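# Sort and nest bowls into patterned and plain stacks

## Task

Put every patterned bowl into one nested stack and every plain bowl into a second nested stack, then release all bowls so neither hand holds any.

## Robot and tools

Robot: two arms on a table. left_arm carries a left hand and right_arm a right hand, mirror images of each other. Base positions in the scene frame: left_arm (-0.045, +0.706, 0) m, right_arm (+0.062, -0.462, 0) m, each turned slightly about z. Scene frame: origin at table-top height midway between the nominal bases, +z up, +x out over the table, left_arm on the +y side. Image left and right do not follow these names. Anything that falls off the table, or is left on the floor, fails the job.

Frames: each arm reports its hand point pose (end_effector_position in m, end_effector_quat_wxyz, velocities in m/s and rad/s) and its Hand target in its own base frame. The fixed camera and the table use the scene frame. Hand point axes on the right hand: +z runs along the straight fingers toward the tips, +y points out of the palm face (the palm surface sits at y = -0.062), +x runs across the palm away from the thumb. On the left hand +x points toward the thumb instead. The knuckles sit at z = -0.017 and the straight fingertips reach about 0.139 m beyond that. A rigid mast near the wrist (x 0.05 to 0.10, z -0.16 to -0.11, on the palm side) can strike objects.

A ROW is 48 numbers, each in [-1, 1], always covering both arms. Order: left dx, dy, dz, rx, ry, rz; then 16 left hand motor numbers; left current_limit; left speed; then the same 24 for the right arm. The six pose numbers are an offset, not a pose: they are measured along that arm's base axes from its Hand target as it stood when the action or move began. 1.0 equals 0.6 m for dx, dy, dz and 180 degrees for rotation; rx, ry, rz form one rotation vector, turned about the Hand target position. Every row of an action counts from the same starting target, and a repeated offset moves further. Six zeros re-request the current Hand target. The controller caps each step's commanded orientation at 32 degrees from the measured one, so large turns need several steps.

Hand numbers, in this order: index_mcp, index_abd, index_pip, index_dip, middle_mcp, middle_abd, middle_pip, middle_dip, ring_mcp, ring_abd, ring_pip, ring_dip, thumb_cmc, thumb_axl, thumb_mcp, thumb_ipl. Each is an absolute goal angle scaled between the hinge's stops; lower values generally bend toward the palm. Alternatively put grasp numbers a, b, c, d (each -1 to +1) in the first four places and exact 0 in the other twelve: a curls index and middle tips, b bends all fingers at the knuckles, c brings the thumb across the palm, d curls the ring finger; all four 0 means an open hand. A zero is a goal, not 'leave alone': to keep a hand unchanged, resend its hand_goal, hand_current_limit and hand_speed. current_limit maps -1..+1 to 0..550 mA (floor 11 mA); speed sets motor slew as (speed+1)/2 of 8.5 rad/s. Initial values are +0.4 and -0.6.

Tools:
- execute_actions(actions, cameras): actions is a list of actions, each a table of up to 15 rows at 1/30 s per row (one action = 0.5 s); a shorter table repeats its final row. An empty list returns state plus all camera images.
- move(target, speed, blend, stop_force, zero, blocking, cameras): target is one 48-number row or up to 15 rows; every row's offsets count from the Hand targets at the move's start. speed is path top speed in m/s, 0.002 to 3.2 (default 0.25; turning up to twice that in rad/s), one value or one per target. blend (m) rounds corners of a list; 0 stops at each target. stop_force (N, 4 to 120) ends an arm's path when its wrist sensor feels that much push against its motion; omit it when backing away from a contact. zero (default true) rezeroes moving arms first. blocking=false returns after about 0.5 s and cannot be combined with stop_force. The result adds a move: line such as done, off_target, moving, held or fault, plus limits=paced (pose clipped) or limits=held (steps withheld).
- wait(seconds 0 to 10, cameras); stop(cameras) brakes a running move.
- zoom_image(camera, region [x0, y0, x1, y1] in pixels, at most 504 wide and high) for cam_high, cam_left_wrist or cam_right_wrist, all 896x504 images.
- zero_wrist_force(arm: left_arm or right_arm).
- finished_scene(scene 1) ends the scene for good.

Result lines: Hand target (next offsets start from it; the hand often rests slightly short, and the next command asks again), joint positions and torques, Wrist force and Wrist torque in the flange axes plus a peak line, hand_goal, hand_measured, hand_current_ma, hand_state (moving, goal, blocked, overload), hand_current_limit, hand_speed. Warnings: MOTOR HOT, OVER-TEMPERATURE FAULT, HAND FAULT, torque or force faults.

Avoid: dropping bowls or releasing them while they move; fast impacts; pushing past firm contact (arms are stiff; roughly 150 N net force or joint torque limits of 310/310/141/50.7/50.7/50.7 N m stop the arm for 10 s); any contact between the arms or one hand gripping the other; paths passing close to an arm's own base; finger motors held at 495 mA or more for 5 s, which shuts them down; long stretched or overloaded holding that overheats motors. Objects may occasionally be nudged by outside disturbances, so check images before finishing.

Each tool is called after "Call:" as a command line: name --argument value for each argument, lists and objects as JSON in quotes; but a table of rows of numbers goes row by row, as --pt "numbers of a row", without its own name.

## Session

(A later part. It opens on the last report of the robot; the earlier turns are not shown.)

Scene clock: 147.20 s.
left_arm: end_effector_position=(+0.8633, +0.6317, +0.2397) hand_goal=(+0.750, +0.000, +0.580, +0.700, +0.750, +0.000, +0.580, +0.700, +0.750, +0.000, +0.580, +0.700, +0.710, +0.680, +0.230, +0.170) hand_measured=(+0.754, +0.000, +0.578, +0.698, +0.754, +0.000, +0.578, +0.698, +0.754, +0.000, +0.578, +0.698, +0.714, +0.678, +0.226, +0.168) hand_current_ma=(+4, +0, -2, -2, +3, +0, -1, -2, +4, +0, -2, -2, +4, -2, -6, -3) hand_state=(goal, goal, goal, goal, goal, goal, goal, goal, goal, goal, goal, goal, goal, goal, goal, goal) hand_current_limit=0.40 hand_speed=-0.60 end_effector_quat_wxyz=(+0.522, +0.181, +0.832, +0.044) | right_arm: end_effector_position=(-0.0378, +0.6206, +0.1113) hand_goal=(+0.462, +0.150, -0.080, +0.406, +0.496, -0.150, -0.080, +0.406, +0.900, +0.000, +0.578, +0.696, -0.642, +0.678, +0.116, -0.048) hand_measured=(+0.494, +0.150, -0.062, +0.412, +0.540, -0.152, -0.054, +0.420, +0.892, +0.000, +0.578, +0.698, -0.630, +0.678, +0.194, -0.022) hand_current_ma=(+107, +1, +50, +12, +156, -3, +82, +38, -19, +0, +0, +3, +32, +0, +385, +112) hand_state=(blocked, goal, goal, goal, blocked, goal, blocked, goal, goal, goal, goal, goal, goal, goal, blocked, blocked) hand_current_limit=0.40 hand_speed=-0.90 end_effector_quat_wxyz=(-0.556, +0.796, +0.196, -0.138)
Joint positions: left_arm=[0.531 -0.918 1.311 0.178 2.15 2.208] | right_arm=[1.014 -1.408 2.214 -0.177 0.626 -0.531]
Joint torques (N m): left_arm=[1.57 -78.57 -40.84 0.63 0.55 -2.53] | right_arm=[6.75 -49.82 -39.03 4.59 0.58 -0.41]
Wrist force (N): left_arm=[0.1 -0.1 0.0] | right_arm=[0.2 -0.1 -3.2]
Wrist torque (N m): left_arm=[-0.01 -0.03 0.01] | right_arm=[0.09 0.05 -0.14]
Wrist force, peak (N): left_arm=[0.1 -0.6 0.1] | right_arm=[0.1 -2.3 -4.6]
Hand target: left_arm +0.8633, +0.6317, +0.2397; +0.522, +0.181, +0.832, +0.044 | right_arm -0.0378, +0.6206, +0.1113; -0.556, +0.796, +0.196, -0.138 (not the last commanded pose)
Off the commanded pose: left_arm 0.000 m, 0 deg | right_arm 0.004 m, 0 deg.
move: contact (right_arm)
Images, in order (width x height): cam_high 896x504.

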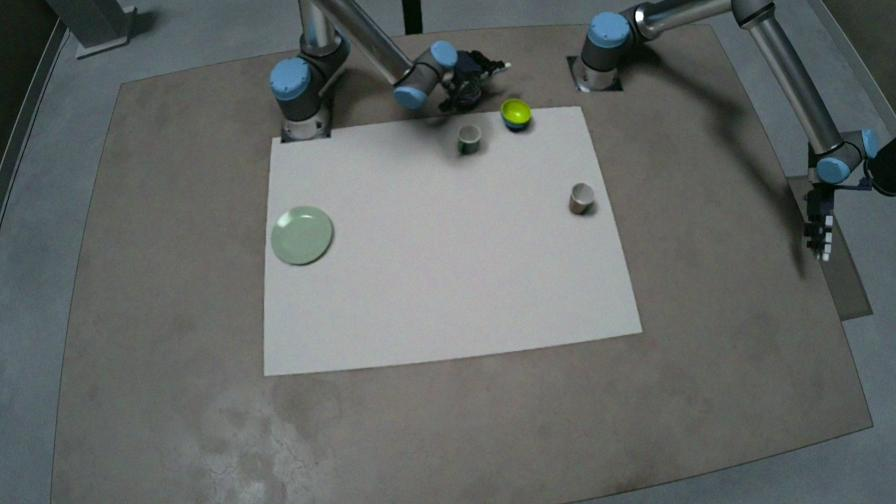

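Call:
move --pt "0 0 0 0 0 0 0 0 0 0 0 0 0 0 0 0 0 0 0 0 0 0 0.4 -0.6 0 0 0.001 0 0 0 0.478 0.15 -0.08 0.406 0.518 -0.15 -0.08 0.406 0.9 0.0 0.577 0.696 -0.643 0.677 0.155 -0.049 0.4 -0.95" --pt "0 0 0 0 0 0 0 0 0 0 0 0 0 0 0 0 0 0 0 0 0 0 0.4 -0.6 0 0 0.001 0 0 0 0.49 0.15 -0.08 0.406 0.533 -0.15 -0.08 0.406 0.9 0.0 0.577 0.696 -0.643 0.677 0.18 -0.049 0.4 -0.95" --pt "0 0 0 0 0 0 0 0 0 0 0 0 0 0 0 0 0 0 0 0 0 0 0.4 -0.6 0 0 0.001 0 0 0 0.55 0.15 -0.08 0.406 0.58 -0.15 -0.08 0.406 0.9 0.0 0.577 0.696 -0.643 0.677 0.25 -0.049 0.4 -0.95" --pt "0 0 0 0 0 0 0 0 0 0 0 0 0 0 0 0 0 0 0 0 0 0 0.4 -0.6 0 0 0.001 0 0 0 0.68 0.15 -0.08 0.406 0.68 -0.15 -0.08 0.406 0.9 0.0 0.577 0.696 -0.643 0.677 0.33 -0.049 0.4 -0.9" --speed 0.1 --cameras '["cam_right_wrist","cam_high"]'

Call:
zoom_image --camera "cam_high" --region '[430, 50, 510, 120]'

Scene clock: 153.10 s.
left_arm: end_effector_position=(+0.8633, +0.6317, +0.2397) hand_goal=(+0.750, +0.000, +0.580, +0.700, +0.750, +0.000, +0.580, +0.700, +0.750, +0.000, +0.580, +0.700, +0.710, +0.680, +0.230, +0.170) hand_measured=(+0.754, +0.000, +0.578, +0.698, +0.754, +0.000, +0.578, +0.698, +0.754, +0.000, +0.578, +0.698, +0.714, +0.678, +0.226, +0.168) hand_current_ma=(+4, +0, -2, -2, +3, +0, -1, -2, +4, +0, -2, -2, +4, -2, -6, -3) hand_state=(goal, goal, goal, goal, goal, goal, goal, goal, goal, goal, goal, goal, goal, goal, goal, goal) hand_current_limit=0.40 hand_speed=-0.60 end_effector_quat_wxyz=(+0.522, +0.181, +0.832, +0.044) | right_arm: end_effector_position=(-0.0378, +0.6207, +0.1119) hand_goal=(+0.680, +0.150, -0.080, +0.406, +0.680, -0.150, -0.080, +0.406, +0.900, +0.000, +0.578, +0.696, -0.642, +0.678, +0.330, -0.048) hand_measured=(+0.660, +0.150, -0.078, +0.408, +0.660, -0.152, -0.078, +0.410, +0.892, +0.000, +0.578, +0.698, -0.638, +0.678, +0.326, -0.046) hand_current_ma=(-65, +1, +3, +5, -66, -3, +3, +6, -19, +0, +0, +3, +7, +0, -15, +5) hand_state=(blocked, goal, goal, goal, blocked, goal, goal, goal, goal, goal, goal, goal, goal, goal, goal, goal) hand_current_limit=0.40 hand_speed=-0.90 end_effector_quat_wxyz=(-0.556, +0.796, +0.196, -0.138)
Joint positions: left_arm=[0.531 -0.918 1.311 0.178 2.15 2.208] | right_arm=[1.014 -1.409 2.214 -0.176 0.626 -0.531]
Joint torques (N m): left_arm=[1.25 -81.99 -41.06 0.47 -0.12 -2.18] | right_arm=[8.76 -46.73 -37.5 5.21 0.45 -0.36]
Wrist force (N): left_arm=[-0.1 -0.1 0.2] | right_arm=[0.5 -0.2 -1.8]
Wrist torque (N m): left_arm=[-0.04 0.00 0.00] | right_arm=[0.32 0.02 -0.15]
Wrist force, peak (N): left_arm=[0.1 -0.2 0.5] | right_arm=[0.5 0.1 -3.8]
Hand target: left_arm +0.8633, +0.6317, +0.2397; +0.522, +0.181, +0.832, +0.044 | right_arm -0.0378, +0.6206, +0.1119; -0.556, +0.796, +0.196, -0.138
Off the commanded pose: left_arm 0.000 m, 0 deg | right_arm 0.000 m, 0 deg.
move: done
camera_calibration:
cam_right_wrist: T_world_to_cam=[[-0.585389, -0.583732, -0.562652, 0.435064], [-0.105308, -0.633364, 0.766656, 0.252316], [-0.803884, 0.508043, 0.309292, -0.256917], [0, 0, 0, 1]] pos_world=[0.074721, 0.544293, 0.130813]
Images, in order (width x height): cam_high 896x504, cam_right_wrist 896x504.

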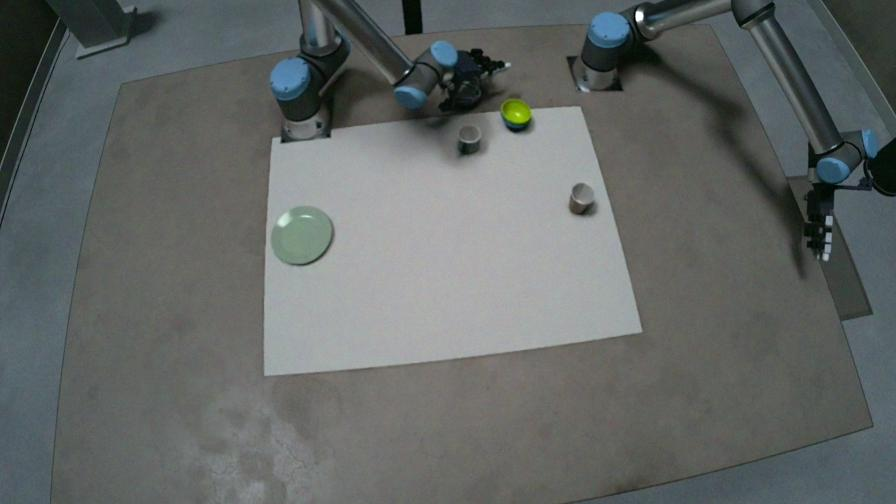

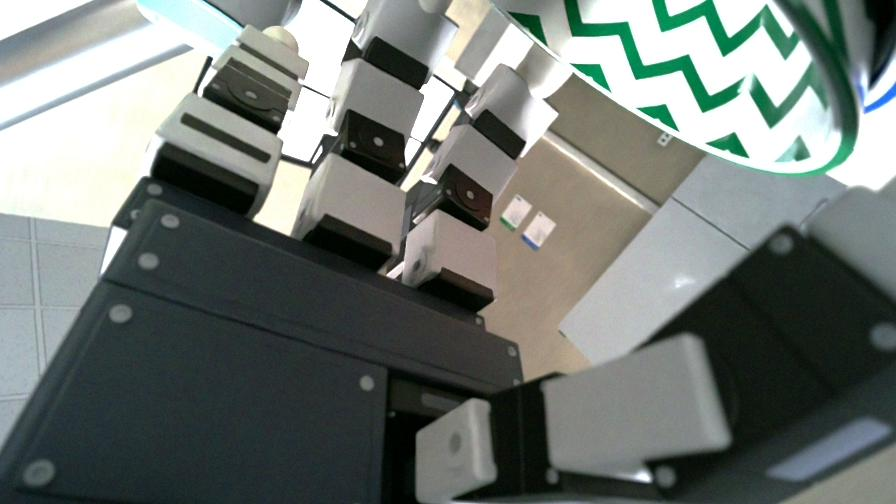

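Scaled by 6.300 from the camera's 896x504 image, which has a finer 1280x720 frame.

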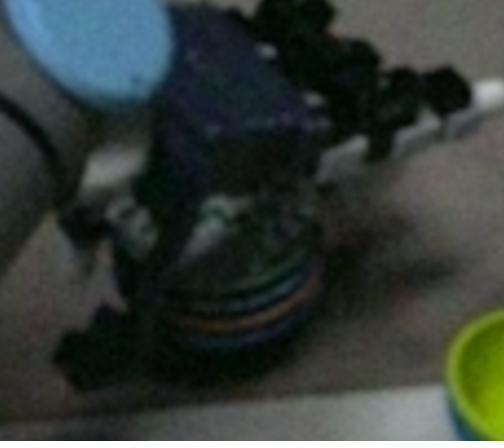

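Good. Next, go up and over to the red bowl.

Call:
move --pt "0 0 0 0 0 0 0 0 0 0 0 0 0 0 0 0 0 0 0 0 0 0 0.4 -0.6 0 0 0.24 0 0 0 0.685 0.15 -0.08 0.406 0.685 -0.15 -0.08 0.406 0.9 0.0 0.577 0.696 -0.643 0.677 0.337 -0.049 0.4 -0.9" --pt "0 0 0 0 0 0 0 0 0 0 0 0 0 0 0 0 0 0 0 0 0 0 0.4 -0.6 -0.2207 0.1225 0.24 0 0 -0.2389 0.685 0.15 -0.08 0.406 0.685 -0.15 -0.08 0.406 0.9 0.0 0.577 0.696 -0.643 0.677 0.337 -0.049 0.4 -0.9" --pt "0 0 0 0 0 0 0 0 0 0 0 0 0 0 0 0 0 0 0 0 0 0 0.4 -0.6 -0.2207 0.1225 0.04 0 0 -0.2389 0.685 0.15 -0.08 0.406 0.685 -0.15 -0.08 0.406 0.9 0.0 0.577 0.696 -0.643 0.677 0.337 -0.049 0.4 -0.9" --speed '[0.12, 0.25, 0.2]' --blend '[0.03, 0.04, 0]' --cameras '["cam_right_wrist","cam_high"]'

Call:
zoom_image --camera "cam_high" --region '[430, 30, 550, 140]'

Scene clock: 157.57 s.
left_arm: end_effector_position=(+0.8633, +0.6317, +0.2397) hand_goal=(+0.750, +0.000, +0.580, +0.700, +0.750, +0.000, +0.580, +0.700, +0.750, +0.000, +0.580, +0.700, +0.710, +0.680, +0.230, +0.170) hand_measured=(+0.754, +0.000, +0.578, +0.698, +0.754, +0.000, +0.578, +0.698, +0.754, +0.000, +0.578, +0.698, +0.714, +0.678, +0.226, +0.168) hand_current_ma=(+4, +0, -2, -2, +3, +0, -1, -2, +4, +0, -2, -2, +4, -2, -6, -3) hand_state=(goal, goal, goal, goal, goal, goal, goal, goal, goal, goal, goal, goal, goal, goal, goal, goal) hand_current_limit=0.40 hand_speed=-0.60 end_effector_quat_wxyz=(+0.522, +0.181, +0.832, +0.044) | right_arm: end_effector_position=(-0.1702, +0.6941, +0.1361) hand_goal=(+0.686, +0.150, -0.080, +0.406, +0.686, -0.150, -0.080, +0.406, +0.900, +0.000, +0.578, +0.696, -0.642, +0.678, +0.338, -0.048) hand_measured=(+0.666, +0.150, -0.078, +0.408, +0.666, -0.152, -0.078, +0.410, +0.892, +0.000, +0.578, +0.698, -0.640, +0.678, +0.334, -0.046) hand_current_ma=(-60, +1, +3, +5, -62, -3, +3, +6, -19, +0, +0, +3, +6, +0, -14, +4) hand_state=(goal, goal, goal, goal, goal, goal, goal, goal, goal, goal, goal, goal, goal, goal, goal, goal) hand_current_limit=0.40 hand_speed=-0.90 end_effector_quat_wxyz=(-0.567, +0.813, -0.109, +0.075)
Joint positions: left_arm=[0.531 -0.918 1.311 0.178 2.15 2.208] | right_arm=[1.625 -1.388 2.093 -0.336 1.871 0.116]
Joint torques (N m): left_arm=[3.97 -78.9 -41.97 1.03 0.5 -2.72] | right_arm=[17.27 -37.85 -25.03 -5.03 3.87 -1.29]
Wrist force (N): left_arm=[0.0 0.0 0.1] | right_arm=[0.9 -0.7 -1.7]
Wrist torque (N m): left_arm=[0.00 -0.01 0.00] | right_arm=[0.24 -0.05 -0.12]
Wrist force, peak (N): left_arm=[-0.4 0.0 0.5] | right_arm=[1.5 -0.2 -3.0]
Hand target: left_arm +0.8633, +0.6317, +0.2397; +0.522, +0.181, +0.832, +0.044 | right_arm -0.1702, +0.6941, +0.1359; -0.567, +0.813, -0.109, +0.075
Off the commanded pose: left_arm 0.000 m, 0 deg | right_arm 0.000 m, 0 deg.
move: done
camera_calibration:
cam_right_wrist: T_world_to_cam=[[-0.826273, -0.0276423, -0.562592, -0.0129701], [-0.508938, -0.391348, 0.7667, 0.0296314], [-0.241362, 0.919828, 0.309292, -0.598232], [0, 0, 0, 1]] pos_world=[-0.140027, 0.561508, 0.155013]
Images, in order (width x height): cam_high 896x504, cam_right_wrist 896x504.

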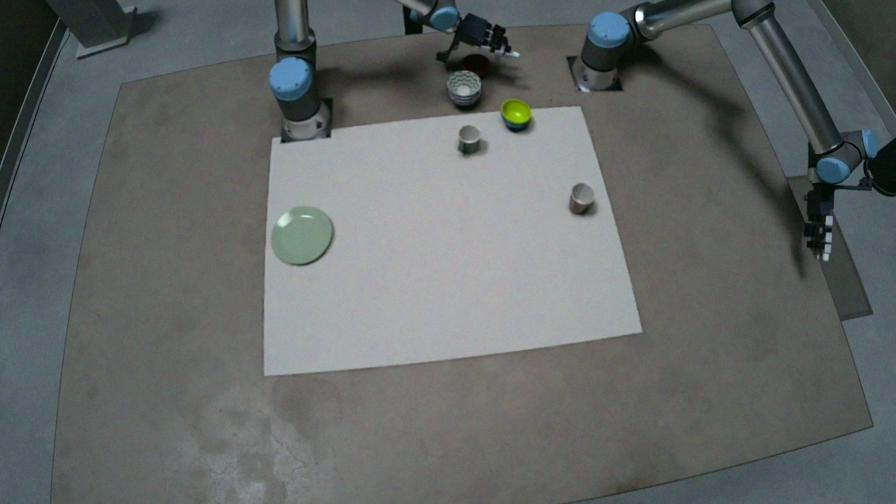

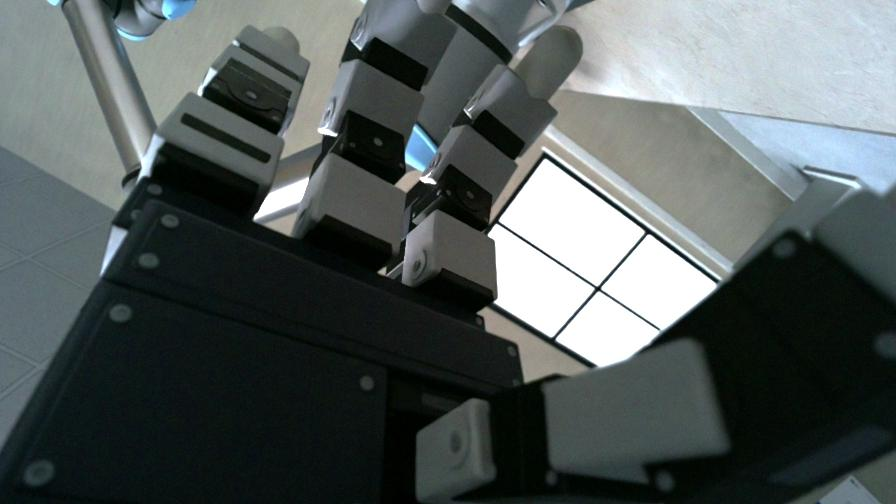

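Scaled by 4.200 from the camera's 896x504 image, which has a finer 1280x720 frame.

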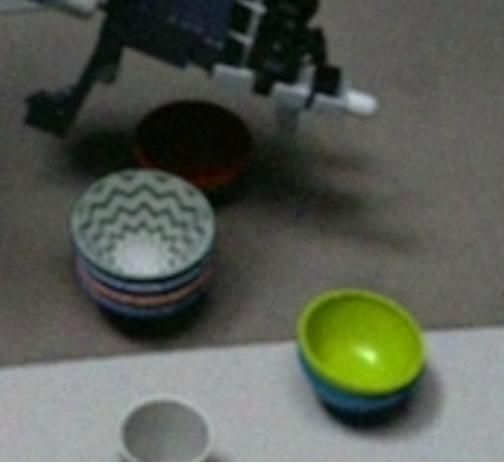

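Call:
execute_actions --actions '[]' --cameras '["cam_high","cam_right_wrist"]'

Call:
zoom_image --camera "cam_high" --region '[400, 20, 640, 155]'

Scene clock: 159.47 s.
left_arm: end_effector_position=(+0.8633, +0.6317, +0.2397) hand_goal=(+0.750, +0.000, +0.580, +0.700, +0.750, +0.000, +0.580, +0.700, +0.750, +0.000, +0.580, +0.700, +0.710, +0.680, +0.230, +0.170) hand_measured=(+0.754, +0.000, +0.578, +0.698, +0.754, +0.000, +0.578, +0.698, +0.754, +0.000, +0.578, +0.698, +0.714, +0.678, +0.226, +0.168) hand_current_ma=(+4, +0, -2, -2, +3, +0, -1, -2, +4, +0, -2, -2, +4, -2, -6, -3) hand_state=(goal, goal, goal, goal, goal, goal, goal, goal, goal, goal, goal, goal, goal, goal, goal, goal) hand_current_limit=0.40 hand_speed=-0.60 end_effector_quat_wxyz=(+0.522, +0.181, +0.832, +0.044) | right_arm: end_effector_position=(-0.1702, +0.6941, +0.1359) hand_goal=(+0.686, +0.150, -0.080, +0.406, +0.686, -0.150, -0.080, +0.406, +0.900, +0.000, +0.578, +0.696, -0.642, +0.678, +0.338, -0.048) hand_measured=(+0.666, +0.150, -0.078, +0.408, +0.666, -0.152, -0.078, +0.410, +0.892, +0.000, +0.578, +0.698, -0.640, +0.678, +0.334, -0.046) hand_current_ma=(-60, +1, +3, +5, -62, -3, +3, +6, -19, +0, +0, +3, +6, +0, -14, +4) hand_state=(goal, goal, goal, goal, goal, goal, goal, goal, goal, goal, goal, goal, goal, goal, goal, goal) hand_current_limit=0.40 hand_speed=-0.90 end_effector_quat_wxyz=(-0.567, +0.813, -0.109, +0.075)
Joint positions: left_arm=[0.531 -0.918 1.311 0.178 2.15 2.208] | right_arm=[1.625 -1.388 2.093 -0.336 1.871 0.116]
Joint velocities: within noise
Joint torques (N m): left_arm=[3 -80.66 -41.5 0.01 0.13 -2.65] | right_arm=[16.06 -36.72 -25.27 -4.87 3.7 -1.41]
Wrist force (N): left_arm=[-0.1 -0.2 -0.1] | right_arm=[0.9 -0.6 -2.0]
Wrist torque (N m): left_arm=[-0.01 0.00 0.00] | right_arm=[0.27 -0.03 -0.11]
Wrist force, peak (N): left_arm=[-0.4 0.1 0.1] | right_arm=[1.2 -0.3 -2.4]
Hand target: left_arm +0.8633, +0.6317, +0.2397; +0.522, +0.181, +0.832, +0.044 | right_arm -0.1702, +0.6941, +0.1359; -0.567, +0.813, -0.109, +0.075
Off the commanded pose: left_arm 0.000 m, 0 deg | right_arm 0.000 m, 0 deg.
camera_calibration:
cam_right_wrist: T_world_to_cam=[[-0.826231, -0.0276094, -0.562655, -0.0130854], [-0.509006, -0.39135, 0.766654, 0.0297838], [-0.241362, 0.919828, 0.309292, -0.59817], [0, 0, 0, 1]] pos_world=[-0.140027, 0.561508, 0.154813]
Images, in order (width x height): cam_high 896x504, cam_right_wrist 896x504.

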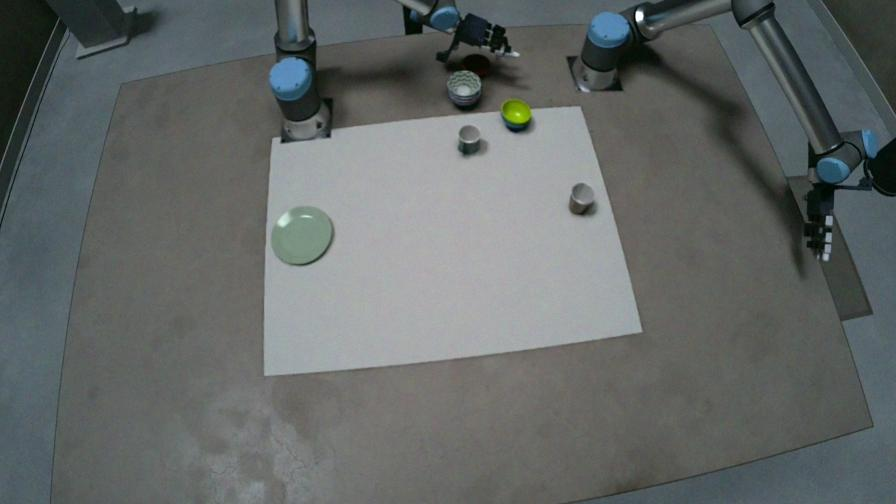

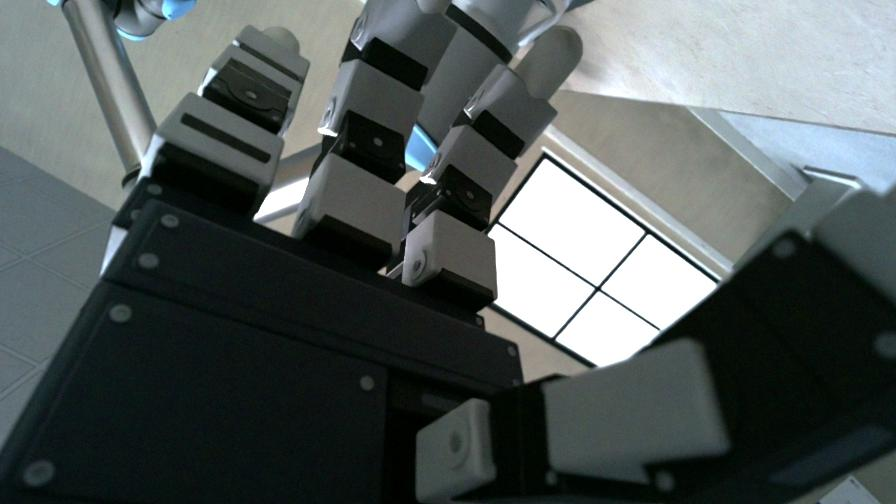

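Scaled by 2.100 from the camera's 896x504 image, which has a finer 1280x720 frame.

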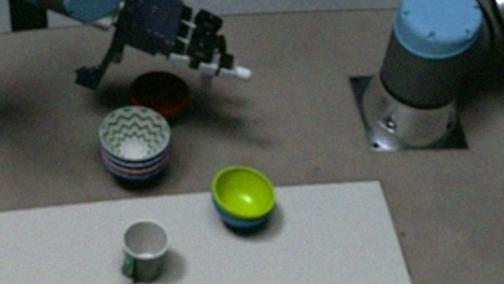

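Call:
zoom_image --camera "cam_high" --region '[440, 35, 530, 95]'

Scaled by 5.600 from the camera's 896x504 image, which has a finer 1280x720 frame.

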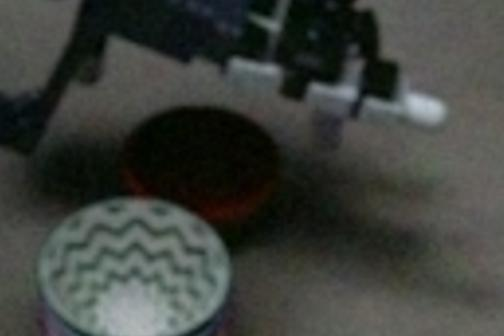

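Call:
zoom_image --camera "cam_high" --region '[456, 48, 496, 78]'

Call:
zoom_image --camera "cam_high" --region '[496, 93, 536, 138]'

Scaled by 12.600 from the camera's 896x504 image, which has a finer 1280x720 frame.

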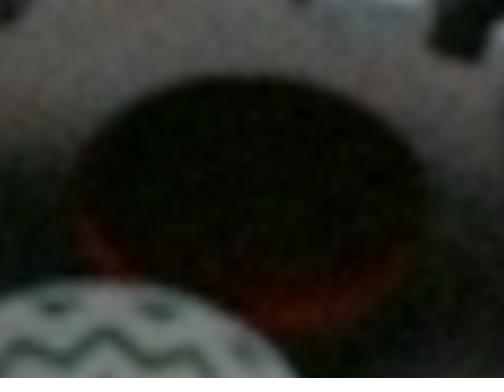

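Scaled by 11.200 from the camera's 896x504 image, which has a finer 1280x720 frame.

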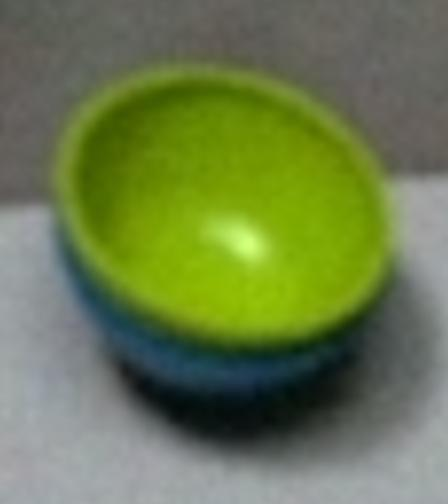

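Call:
move --target '[0,0,0,0,0,0,0,0,0,0,0,0,0,0,0,0,0,0,0,0,0,0,0.4,-0.6, 0,0,-0.1165,0,0,0,0.685,0.15,-0.08,0.406,0.685,-0.15,-0.08,0.406,0.9,0.0,0.577,0.696,-0.643,0.677,0.337,-0.049,0.4,-0.9]' --speed 0.1 --stop_force 10 --cameras '["cam_high"]'

Call:
zoom_image --camera "cam_high" --region '[440, 35, 530, 95]'

Scene clock: 166.33 s.
left_arm: end_effector_position=(+0.8633, +0.6317, +0.2397) hand_goal=(+0.750, +0.000, +0.580, +0.700, +0.750, +0.000, +0.580, +0.700, +0.750, +0.000, +0.580, +0.700, +0.710, +0.680, +0.230, +0.170) hand_measured=(+0.754, +0.000, +0.578, +0.698, +0.754, +0.000, +0.578, +0.698, +0.754, +0.000, +0.578, +0.698, +0.714, +0.678, +0.226, +0.168) hand_current_ma=(+4, +0, -2, -2, +3, +0, -1, -2, +4, +0, -2, -2, +4, -2, -6, -3) hand_state=(goal, goal, goal, goal, goal, goal, goal, goal, goal, goal, goal, goal, goal, goal, goal, goal) hand_current_limit=0.40 hand_speed=-0.60 end_effector_quat_wxyz=(+0.522, +0.181, +0.832, +0.044) | right_arm: end_effector_position=(-0.1702, +0.6942, +0.0660) hand_goal=(+0.686, +0.150, -0.080, +0.406, +0.686, -0.150, -0.080, +0.406, +0.900, +0.000, +0.578, +0.696, -0.642, +0.678, +0.338, -0.048) hand_measured=(+0.666, +0.150, -0.078, +0.408, +0.666, -0.152, -0.078, +0.410, +0.892, +0.000, +0.578, +0.698, -0.640, +0.678, +0.334, -0.046) hand_current_ma=(-60, +1, +3, +5, -62, -3, +3, +6, -19, +0, +0, +3, +6, +0, -14, +4) hand_state=(goal, goal, goal, goal, goal, goal, goal, goal, goal, goal, goal, goal, goal, goal, goal, goal) hand_current_limit=0.40 hand_speed=-0.90 end_effector_quat_wxyz=(-0.567, +0.813, -0.109, +0.075)
Joint positions: left_arm=[0.531 -0.918 1.311 0.178 2.15 2.208] | right_arm=[1.625 -1.294 2.139 -0.476 1.871 0.116]
Joint torques (N m): left_arm=[5.68 -81.55 -41.43 0.28 0.54 -2.98] | right_arm=[16.86 -40.31 -23.31 -4.51 -1.52 -1.33]
Wrist force (N): left_arm=[-0.1 0.1 0.1] | right_arm=[0.7 -0.9 -1.2]
Wrist torque (N m): left_arm=[0.00 0.00 -0.01] | right_arm=[0.20 0.02 -0.09]
Wrist force, peak (N): left_arm=[-0.4 -0.3 0.2] | right_arm=[1.1 -0.7 -2.6]
Hand target: left_arm +0.8633, +0.6317, +0.2397; +0.522, +0.181, +0.832, +0.044 | right_arm -0.1702, +0.6941, +0.0660; -0.567, +0.813, -0.109, +0.075
Off the commanded pose: left_arm 0.000 m, 0 deg | right_arm 0.000 m, 0 deg.
move: done
Images, in order (width x height): cam_high 896x504.

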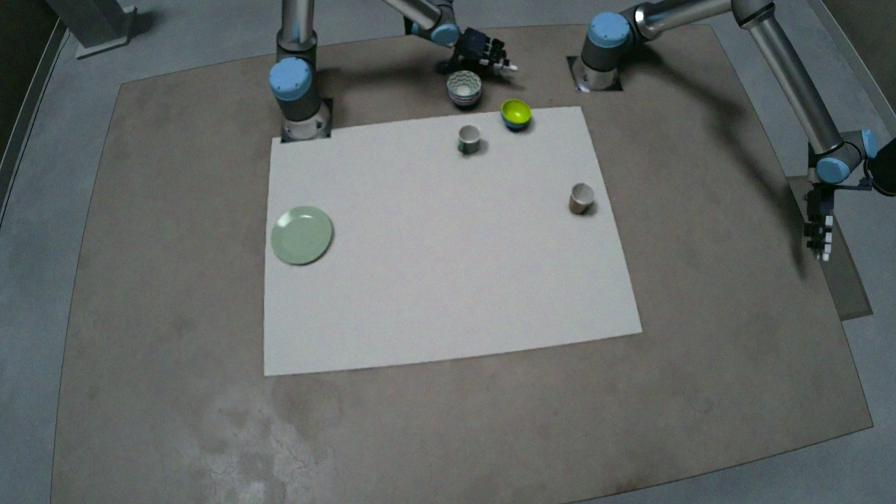

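Scaled by 5.600 from the camera's 896x504 image, which has a finer 1280x720 frame.

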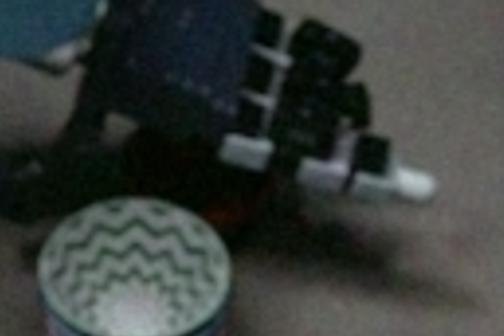

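Call:
move --target '[0,0,0,0,0,0,0,0,0,0,0,0,0,0,0,0,0,0,0,0,0,0,0.4,-0.6, 0,0,0,0,0,0,0.45,0.15,-0.08,0.406,0.45,-0.15,-0.08,0.406,0.9,0.0,0.577,0.696,-0.643,0.677,0.14,-0.049,0.4,-0.9]'

Scene clock: 167.47 s.
left_arm: end_effector_position=(+0.8633, +0.6317, +0.2397) hand_goal=(+0.750, +0.000, +0.580, +0.700, +0.750, +0.000, +0.580, +0.700, +0.750, +0.000, +0.580, +0.700, +0.710, +0.680, +0.230, +0.170) hand_measured=(+0.754, +0.000, +0.578, +0.698, +0.754, +0.000, +0.578, +0.698, +0.754, +0.000, +0.578, +0.698, +0.714, +0.678, +0.226, +0.168) hand_current_ma=(+4, +0, -2, -2, +3, +0, -1, -2, +4, +0, -2, -2, +4, -2, -6, -3) hand_state=(goal, goal, goal, goal, goal, goal, goal, goal, goal, goal, goal, goal, goal, goal, goal, goal) hand_current_limit=0.40 hand_speed=-0.60 end_effector_quat_wxyz=(+0.522, +0.181, +0.832, +0.044) | right_arm: end_effector_position=(-0.1702, +0.6941, +0.0660) hand_goal=(+0.450, +0.150, -0.080, +0.406, +0.450, -0.150, -0.080, +0.406, +0.900, +0.000, +0.578, +0.696, -0.642, +0.678, +0.140, -0.048) hand_measured=(+0.446, +0.150, -0.078, +0.408, +0.466, -0.152, -0.076, +0.410, +0.892, +0.000, +0.578, +0.698, -0.638, +0.678, +0.162, -0.046) hand_current_ma=(-10, +1, +3, +5, +49, -3, +10, +6, -19, +0, +0, +3, +6, +0, +84, +6) hand_state=(goal, goal, goal, goal, goal, goal, goal, goal, goal, goal, goal, goal, goal, goal, blocked, goal) hand_current_limit=0.40 hand_speed=-0.90 end_effector_quat_wxyz=(-0.567, +0.813, -0.109, +0.075)
Joint positions: left_arm=[0.531 -0.918 1.311 0.178 2.15 2.208] | right_arm=[1.625 -1.294 2.139 -0.476 1.871 0.116]
Joint torques (N m): left_arm=[5.14 -82.06 -42.73 -0.28 0.67 -2.61] | right_arm=[16.24 -39.67 -21.81 -4.01 -1.52 -1.28]
Wrist force (N): left_arm=[-0.2 -0.4 0.1] | right_arm=[0.9 -1.8 -2.0]
Wrist torque (N m): left_arm=[-0.05 0.02 -0.01] | right_arm=[0.18 0.00 -0.10]
Wrist force, peak (N): left_arm=[-0.5 0.1 0.2] | right_arm=[0.9 -1.8 -2.0]
Hand target: left_arm +0.8633, +0.6317, +0.2397; +0.522, +0.181, +0.832, +0.044 | right_arm -0.1702, +0.6941, +0.0660; -0.567, +0.813, -0.109, +0.075
Off the commanded pose: left_arm 0.000 m, 0 deg | right_arm 0.000 m, 0 deg.
move: done

Call:
move --pt "0 0 0 0 0 0 0 0 0 0 0 0 0 0 0 0 0 0 0 0 0 0 0.4 -0.6 0 0 0 0 0 0 0.405 0.15 -0.08 0.406 0.425 -0.15 -0.08 0.406 0.9 0.0 0.577 0.696 -0.643 0.677 0.1 -0.049 0.4 -0.9" --pt "0 0 0 0 0 0 0 0 0 0 0 0 0 0 0 0 0 0 0 0 0 0 0.4 -0.6 0 0 0 0 0 0 0.39 0.15 -0.08 0.406 0.41 -0.15 -0.08 0.406 0.9 0.0 0.577 0.696 -0.643 0.677 0.06 -0.049 0.4 -0.9"

Scene clock: 168.87 s.
left_arm: end_effector_position=(+0.8633, +0.6317, +0.2397) hand_goal=(+0.750, +0.000, +0.580, +0.700, +0.750, +0.000, +0.580, +0.700, +0.750, +0.000, +0.580, +0.700, +0.710, +0.680, +0.230, +0.170) hand_measured=(+0.754, +0.000, +0.578, +0.698, +0.754, +0.000, +0.578, +0.698, +0.754, +0.000, +0.578, +0.698, +0.714, +0.678, +0.226, +0.168) hand_current_ma=(+4, +0, -2, -2, +3, +0, -1, -2, +4, +0, -2, -2, +4, -2, -6, -3) hand_state=(goal, goal, goal, goal, goal, goal, goal, goal, goal, goal, goal, goal, goal, goal, goal, goal) hand_current_limit=0.40 hand_speed=-0.60 end_effector_quat_wxyz=(+0.522, +0.181, +0.832, +0.044) | right_arm: end_effector_position=(-0.1702, +0.6941, +0.0660) hand_goal=(+0.390, +0.150, -0.080, +0.406, +0.410, -0.150, -0.080, +0.406, +0.900, +0.000, +0.578, +0.696, -0.642, +0.678, +0.060, -0.048) hand_measured=(+0.396, +0.150, -0.074, +0.408, +0.466, -0.154, -0.060, +0.410, +0.892, +0.000, +0.578, +0.698, -0.632, +0.678, +0.136, -0.036) hand_current_ma=(+17, +1, +13, +5, +210, -6, +55, +7, -19, +0, +0, +3, +27, +0, +385, +46) hand_state=(goal, goal, goal, goal, blocked, goal, goal, goal, goal, goal, goal, goal, goal, goal, blocked, goal) hand_current_limit=0.40 hand_speed=-0.90 end_effector_quat_wxyz=(-0.567, +0.813, -0.109, +0.075)
Joint positions: left_arm=[0.531 -0.918 1.311 0.178 2.15 2.208] | right_arm=[1.625 -1.294 2.139 -0.476 1.871 0.116]
Joint torques (N m): left_arm=[2.49 -79.79 -41.95 0.19 0.8 -2.42] | right_arm=[16.78 -38.33 -22.69 -3.68 -1.3 -1.61]
Wrist force (N): left_arm=[0.0 -0.3 -0.1] | right_arm=[0.6 -2.0 -2.6]
Wrist torque (N m): left_arm=[-0.03 0.00 -0.01] | right_arm=[0.23 0.02 -0.10]
Wrist force, peak (N): left_arm=[0.3 -0.2 0.2] | right_arm=[0.8 -2.9 -3.0]
Hand target: left_arm +0.8633, +0.6317, +0.2397; +0.522, +0.181, +0.832, +0.044 | right_arm -0.1702, +0.6941, +0.0660; -0.567, +0.813, -0.109, +0.075
Off the commanded pose: left_arm 0.000 m, 0 deg | right_arm 0.000 m, 0 deg.
move: done

Call:
move --pt "0 0 0 0 0 0 0 0 0 0 0 0 0 0 0 0 0 0 0 0 0 0 0.4 -0.6 0 0 0 0 0 0 0.6 0.15 -0.08 0.406 0.6 -0.15 -0.08 0.406 0.9 0.0 0.577 0.696 -0.643 0.677 0.27 -0.049 0.4 -0.9" --pt "0 0 0 0 0 0 0 0 0 0 0 0 0 0 0 0 0 0 0 0 0 0 0.4 -0.6 0.0125 -0.0034 0 0 0 0 0.45 0.15 -0.08 0.406 0.45 -0.15 -0.08 0.406 0.9 0.0 0.577 0.696 -0.643 0.677 0.14 -0.049 0.4 -0.9" --pt "0 0 0 0 0 0 0 0 0 0 0 0 0 0 0 0 0 0 0 0 0 0 0.4 -0.6 0.0125 -0.0034 0 0 0 0 0.41 0.15 -0.08 0.406 0.41 -0.15 -0.08 0.406 0.9 0.0 0.577 0.696 -0.643 0.677 0.1 -0.049 0.4 -0.9" --speed 0.05

Scene clock: 172.73 s.
left_arm: end_effector_position=(+0.8633, +0.6317, +0.2397) hand_goal=(+0.750, +0.000, +0.580, +0.700, +0.750, +0.000, +0.580, +0.700, +0.750, +0.000, +0.580, +0.700, +0.710, +0.680, +0.230, +0.170) hand_measured=(+0.754, +0.000, +0.578, +0.698, +0.754, +0.000, +0.578, +0.698, +0.754, +0.000, +0.578, +0.698, +0.714, +0.678, +0.226, +0.168) hand_current_ma=(+4, +0, -2, -2, +3, +0, -1, -2, +4, +0, -2, -2, +4, -2, -6, -3) hand_state=(goal, goal, goal, goal, goal, goal, goal, goal, goal, goal, goal, goal, goal, goal, goal, goal) hand_current_limit=0.40 hand_speed=-0.60 end_effector_quat_wxyz=(+0.522, +0.181, +0.832, +0.044) | right_arm: end_effector_position=(-0.1627, +0.6921, +0.0660) hand_goal=(+0.410, +0.150, -0.080, +0.406, +0.410, -0.150, -0.080, +0.406, +0.900, +0.000, +0.578, +0.696, -0.642, +0.678, +0.100, -0.048) hand_measured=(+0.432, +0.150, -0.074, +0.408, +0.456, -0.152, -0.068, +0.410, +0.892, +0.000, +0.578, +0.698, -0.638, +0.678, +0.156, -0.040) hand_current_ma=(+71, +1, +14, +5, +166, -4, +33, +6, -19, +0, +0, +3, +7, +0, +264, +32) hand_state=(blocked, goal, goal, goal, blocked, goal, goal, goal, goal, goal, goal, goal, goal, goal, blocked, goal) hand_current_limit=0.40 hand_speed=-0.90 end_effector_quat_wxyz=(-0.567, +0.813, -0.109, +0.075)
Joint positions: left_arm=[0.531 -0.918 1.311 0.178 2.15 2.208] | right_arm=[1.611 -1.301 2.149 -0.48 1.857 0.11]
Joint torques (N m): left_arm=[1.91 -82.58 -41.17 0.49 0.12 -2.71] | right_arm=[-7.13 -59.81 -21.61 -4.44 -2.42 -1.55]
Wrist force (N): left_arm=[0.1 -0.1 0.3] | right_arm=[0.4 -0.8 -1.3]
Wrist torque (N m): left_arm=[-0.04 -0.01 0.01] | right_arm=[0.20 0.01 0.16]
Wrist force, peak (N): left_arm=[-0.1 -0.6 0.0] | right_arm=[1.2 -3.3 -3.0]
Hand target: left_arm +0.8633, +0.6317, +0.2397; +0.522, +0.181, +0.832, +0.044 | right_arm -0.1627, +0.6921, +0.0660; -0.567, +0.813, -0.109, +0.075
Off the commanded pose: left_arm 0.000 m, 0 deg | right_arm 0.000 m, 0 deg.
move: done

Call:
move --target '[0,0,0,0,0,0,0,0,0,0,0,0,0,0,0,0,0,0,0,0,0,0,0.4,-0.6, 0,0,0,0,0,0,0.385,0.15,-0.08,0.406,0.41,-0.15,-0.08,0.406,0.9,0.0,0.577,0.696,-0.643,0.677,0.06,-0.049,0.4,-0.9]'

Call:
move --target '[0,0,0,0,0,0,0,0,0,0,0,0,0,0,0,0,0,0,0,0,0,0,0.4,-0.6, 0,0,0.05,0,0,0,0.385,0.15,-0.08,0.406,0.41,-0.15,-0.08,0.406,0.9,0.0,0.577,0.696,-0.643,0.677,0.06,-0.049,0.4,-0.9]' --speed 0.06 --cameras '["cam_high", "cam_right_wrist"]'

Call:
zoom_image --camera "cam_high" --region '[440, 35, 530, 95]'

Scene clock: 173.67 s.
left_arm: end_effector_position=(+0.8633, +0.6317, +0.2397) hand_goal=(+0.750, +0.000, +0.580, +0.700, +0.750, +0.000, +0.580, +0.700, +0.750, +0.000, +0.580, +0.700, +0.710, +0.680, +0.230, +0.170) hand_measured=(+0.754, +0.000, +0.578, +0.698, +0.754, +0.000, +0.578, +0.698, +0.754, +0.000, +0.578, +0.698, +0.714, +0.678, +0.226, +0.168) hand_current_ma=(+4, +0, -2, -2, +3, +0, -1, -2, +4, +0, -2, -2, +4, -2, -6, -3) hand_state=(goal, goal, goal, goal, goal, goal, goal, goal, goal, goal, goal, goal, goal, goal, goal, goal) hand_current_limit=0.40 hand_speed=-0.60 end_effector_quat_wxyz=(+0.522, +0.181, +0.832, +0.044) | right_arm: end_effector_position=(-0.1627, +0.6921, +0.0660) hand_goal=(+0.386, +0.150, -0.080, +0.406, +0.410, -0.150, -0.080, +0.406, +0.900, +0.000, +0.578, +0.696, -0.642, +0.678, +0.060, -0.048) hand_measured=(+0.428, +0.152, -0.068, +0.408, +0.456, -0.152, -0.066, +0.410, +0.892, +0.000, +0.578, +0.698, -0.638, +0.678, +0.148, -0.034) hand_current_ma=(+150, +2, +31, +5, +166, -5, +41, +6, -19, +0, +0, +3, +7, +0, +385, +51) hand_state=(blocked, goal, goal, goal, blocked, goal, goal, goal, goal, goal, goal, goal, goal, goal, blocked, goal) hand_current_limit=0.40 hand_speed=-0.90 end_effector_quat_wxyz=(-0.567, +0.813, -0.109, +0.075)
Joint positions: left_arm=[0.531 -0.918 1.311 0.178 2.15 2.208] | right_arm=[1.611 -1.301 2.149 -0.48 1.857 0.11]
Joint torques (N m): left_arm=[3.87 -78.64 -42.12 0.68 0.27 -2.75] | right_arm=[-9.22 -58.6 -20.6 -4.03 -3.06 -1.57]
Wrist force (N): left_arm=[-0.2 -0.1 0.1] | right_arm=[0.4 -1.1 -1.2]
Wrist torque (N m): left_arm=[-0.02 0.02 -0.02] | right_arm=[0.14 0.03 0.14]
Wrist force, peak (N): left_arm=[-0.3 0.0 0.2] | right_arm=[1.2 -1.5 -1.8]
Hand target: left_arm +0.8633, +0.6317, +0.2397; +0.522, +0.181, +0.832, +0.044 | right_arm -0.1627, +0.6921, +0.0660; -0.567, +0.813, -0.109, +0.075
Off the commanded pose: left_arm 0.000 m, 0 deg | right_arm 0.000 m, 0 deg.
move: done

Scene clock: 174.67 s.
left_arm: end_effector_position=(+0.8633, +0.6317, +0.2397) hand_goal=(+0.750, +0.000, +0.580, +0.700, +0.750, +0.000, +0.580, +0.700, +0.750, +0.000, +0.580, +0.700, +0.710, +0.680, +0.230, +0.170) hand_measured=(+0.754, +0.000, +0.578, +0.698, +0.754, +0.000, +0.578, +0.698, +0.754, +0.000, +0.578, +0.698, +0.714, +0.678, +0.226, +0.168) hand_current_ma=(+4, +0, -2, -2, +3, +0, -1, -2, +4, +0, -2, -2, +4, -2, -6, -3) hand_state=(goal, goal, goal, goal, goal, goal, goal, goal, goal, goal, goal, goal, goal, goal, goal, goal) hand_current_limit=0.40 hand_speed=-0.60 end_effector_quat_wxyz=(+0.522, +0.181, +0.832, +0.044) | right_arm: end_effector_position=(-0.1627, +0.6921, +0.0958) hand_goal=(+0.386, +0.150, -0.080, +0.406, +0.410, -0.150, -0.080, +0.406, +0.900, +0.000, +0.578, +0.696, -0.642, +0.678, +0.060, -0.048) hand_measured=(+0.428, +0.152, -0.068, +0.408, +0.456, -0.154, -0.064, +0.410, +0.892, +0.000, +0.578, +0.698, -0.638, +0.678, +0.148, -0.034) hand_current_ma=(+150, +3, +33, +5, +166, -7, +45, +8, -19, +0, +0, +3, +9, +0, +385, +57) hand_state=(blocked, goal, goal, goal, blocked, goal, goal, goal, goal, goal, goal, goal, goal, goal, blocked, goal) hand_current_limit=0.40 hand_speed=-0.90 end_effector_quat_wxyz=(-0.567, +0.813, -0.109, +0.075)
Joint positions: left_arm=[0.531 -0.918 1.311 0.178 2.15 2.208] | right_arm=[1.611 -1.343 2.131 -0.42 1.857 0.11]
Joint torques (N m): left_arm=[3.27 -81.18 -41.94 0.44 0.23 -2.73] | right_arm=[-1.99 -52.55 -42.97 3.57 -1.43 -0.31]
Wrist force (N): left_arm=[0.1 0.1 0.0] | right_arm=[1.3 0.3 -2.0]
Wrist torque (N m): left_arm=[0.02 -0.02 0.01] | right_arm=[0.36 -0.10 0.21]
Wrist force, peak (N): left_arm=[-0.1 0.0 0.4] | right_arm=[1.3 0.3 -2.0]
Hand target: left_arm +0.8633, +0.6317, +0.2397; +0.522, +0.181, +0.832, +0.044 | right_arm -0.1627, +0.6921, +0.0960; -0.567, +0.813, -0.109, +0.075
Off the commanded pose: left_arm 0.000 m, 0 deg | right_arm 0.000 m, 0 deg.
move: done
camera_calibration:
cam_right_wrist: T_world_to_cam=[[-0.826231, -0.0276094, -0.562655, -0.0295063], [-0.509006, -0.39135, 0.766654, 0.0635614], [-0.241362, 0.919828, 0.309292, -0.582117], [0, 0, 0, 1]] pos_world=[-0.132527, 0.559508, 0.114713]
Images, in order (width x height): cam_high 896x504, cam_right_wrist 896x504.

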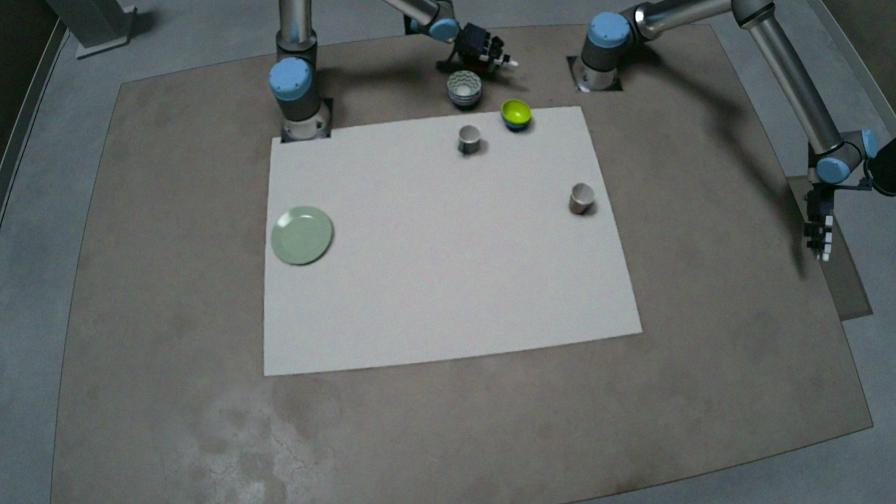

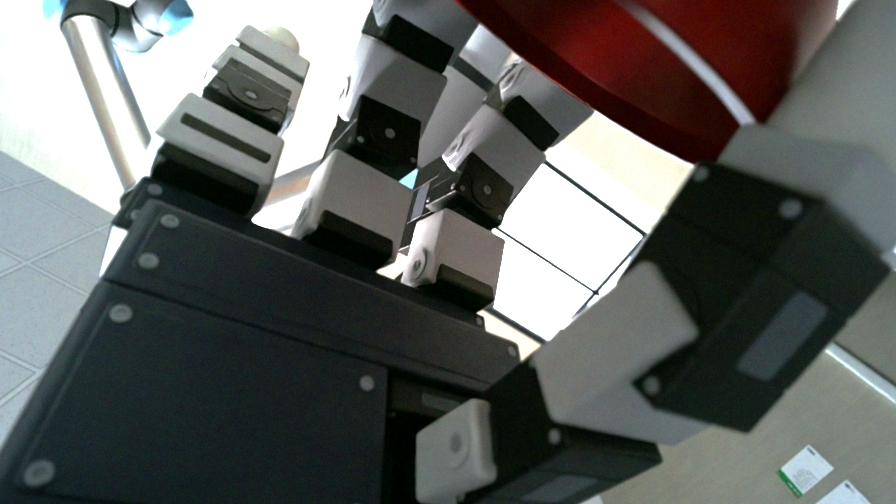

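Scaled by 5.600 from the camera's 896x504 image, which has a finer 1280x720 frame.

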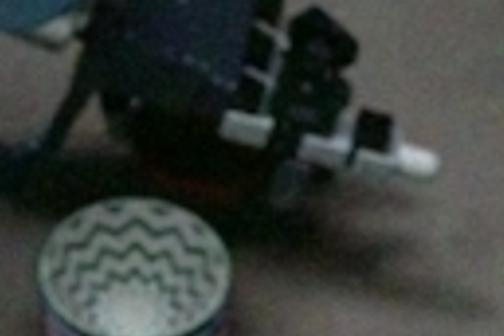

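Call:
move --pt "0 0 0 0 0 0 0 0 0 0 0 0 0 0 0 0 0 0 0 0 0 0 0.4 -0.6 0 0 0.24 0 0 0 0.385 0.15 -0.08 0.406 0.41 -0.15 -0.08 0.406 0.9 0.0 0.577 0.696 -0.643 0.677 0.06 -0.049 0.4 -0.9" --pt "0 0 0 0 0 0 0 0 0 0 0 0 0 0 0 0 0 0 0 0 0 0 0.4 -0.6 0.4143 0.1898 0.24 0 0 0.2389 0.385 0.15 -0.08 0.406 0.41 -0.15 -0.08 0.406 0.9 0.0 0.577 0.696 -0.643 0.677 0.06 -0.049 0.4 -0.9" --pt "0 0 0 0 0 0 0 0 0 0 0 0 0 0 0 0 0 0 0 0 0 0 0.4 -0.6 0.4143 0.1898 0.09 0 0 0.2389 0.385 0.15 -0.08 0.406 0.41 -0.15 -0.08 0.406 0.9 0.0 0.577 0.696 -0.643 0.677 0.06 -0.049 0.4 -0.9" --speed '[0.2,0.25,0.15]' --blend '[0.03,0.02,0]' --cameras '["cam_high", "cam_right_wrist"]'

Call:
zoom_image --camera "cam_high" --region '[470, 50, 560, 140]'

Scene clock: 179.00 s.
left_arm: end_effector_position=(+0.8633, +0.6317, +0.2397) hand_goal=(+0.750, +0.000, +0.580, +0.700, +0.750, +0.000, +0.580, +0.700, +0.750, +0.000, +0.580, +0.700, +0.710, +0.680, +0.230, +0.170) hand_measured=(+0.754, +0.000, +0.578, +0.698, +0.754, +0.000, +0.578, +0.698, +0.754, +0.000, +0.578, +0.698, +0.714, +0.678, +0.226, +0.168) hand_current_ma=(+4, +0, -2, -2, +3, +0, -1, -2, +4, +0, -2, -2, +4, -2, -6, -3) hand_state=(goal, goal, goal, goal, goal, goal, goal, goal, goal, goal, goal, goal, goal, goal, goal, goal) hand_current_limit=0.40 hand_speed=-0.60 end_effector_quat_wxyz=(+0.522, +0.181, +0.832, +0.044) | right_arm: end_effector_position=(+0.0859, +0.8060, +0.1502) hand_goal=(+0.386, +0.150, -0.080, +0.406, +0.410, -0.150, -0.080, +0.406, +0.900, +0.000, +0.578, +0.696, -0.642, +0.678, +0.060, -0.048) hand_measured=(+0.428, +0.152, -0.068, +0.408, +0.456, -0.154, -0.064, +0.410, +0.892, +0.000, +0.578, +0.698, -0.638, +0.678, +0.146, -0.034) hand_current_ma=(+150, +4, +33, +5, +166, -8, +46, +8, -19, +0, +0, +3, +11, +0, +385, +57) hand_state=(blocked, goal, goal, goal, blocked, goal, goal, goal, goal, goal, goal, goal, goal, goal, blocked, goal) hand_current_limit=0.40 hand_speed=-0.90 end_effector_quat_wxyz=(-0.556, +0.796, +0.196, -0.138)
Joint positions: left_arm=[0.531 -0.918 1.311 0.178 2.15 2.208] | right_arm=[1.003 -1.152 1.765 0.024 0.618 -0.542]
Joint torques (N m): left_arm=[5.23 -81.31 -42.47 0.6 0.81 -3.27] | right_arm=[12.45 -52.41 -27.46 -2.43 -4.59 2.3]
Wrist force (N): left_arm=[-0.1 -0.1 -0.1] | right_arm=[0.6 0.6 -1.4]
Wrist torque (N m): left_arm=[0.00 0.01 0.00] | right_arm=[0.30 0.00 -0.08]
Wrist force, peak (N): left_arm=[-0.1 0.0 0.6] | right_arm=[2.1 0.0 -2.5]
Hand target: left_arm +0.8633, +0.6317, +0.2397; +0.522, +0.181, +0.832, +0.044 | right_arm +0.0859, +0.8060, +0.1500; -0.556, +0.796, +0.196, -0.138
Off the commanded pose: left_arm 0.000 m, 0 deg | right_arm 0.000 m, 0 deg.
move: done
camera_calibration:
cam_right_wrist: T_world_to_cam=[[-0.58543, -0.583665, -0.562678, 0.637215], [-0.105393, -0.633365, 0.766643, 0.353373], [-0.803843, 0.508118, 0.309277, -0.263442], [0, 0, 0, 1]] pos_world=[0.198521, 0.729593, 0.169113]
Images, in order (width x height): cam_high 896x504, cam_right_wrist 896x504.

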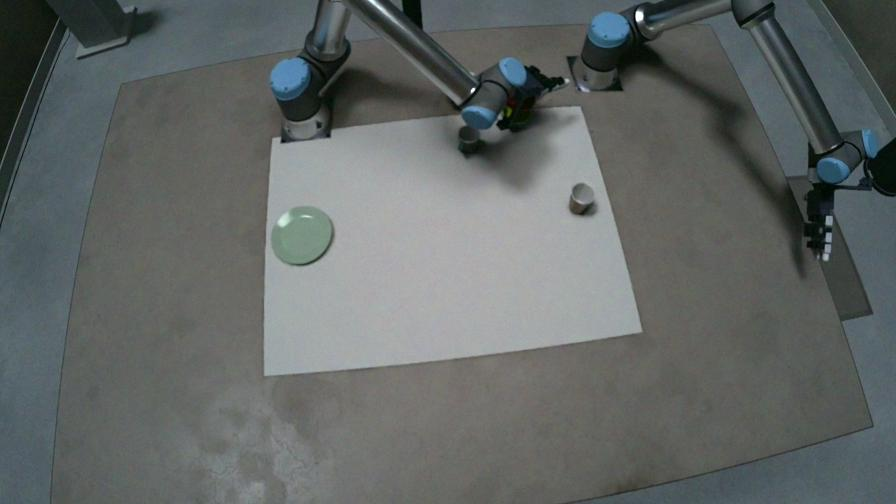

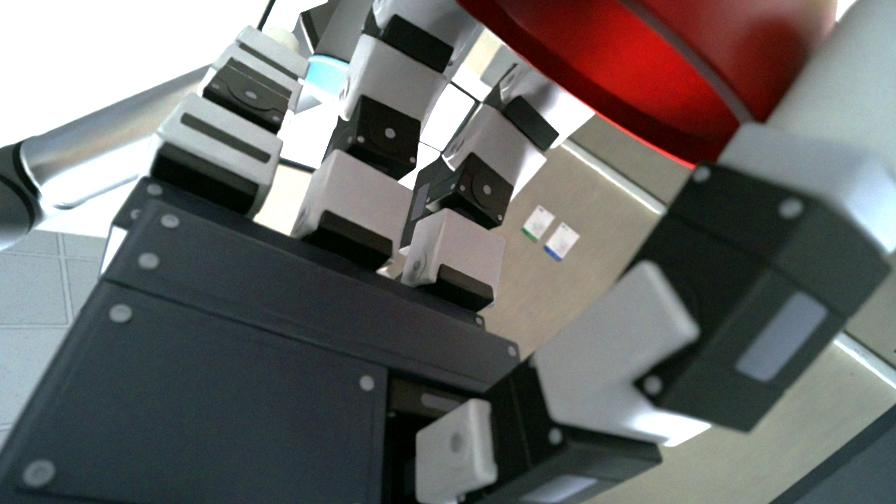

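Scaled by 5.600 from the camera's 896x504 image, which has a finer 1280x720 frame.

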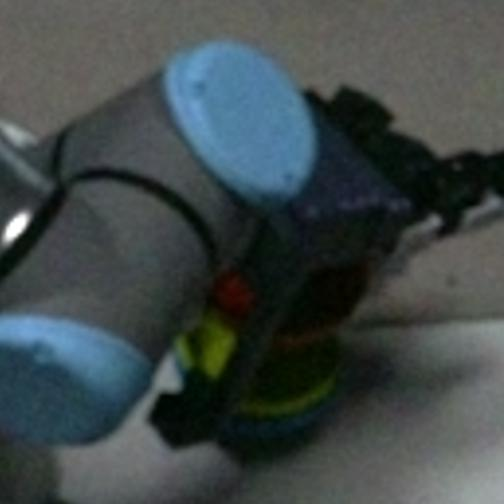

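Call:
zoom_image --camera "cam_high" --region '[505, 90, 545, 135]'

Scaled by 11.200 from the camera's 896x504 image, which has a finer 1280x720 frame.

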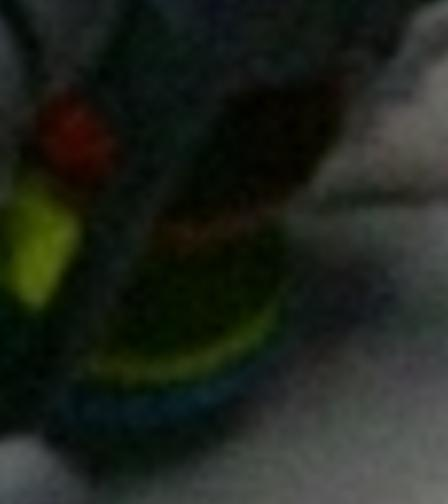

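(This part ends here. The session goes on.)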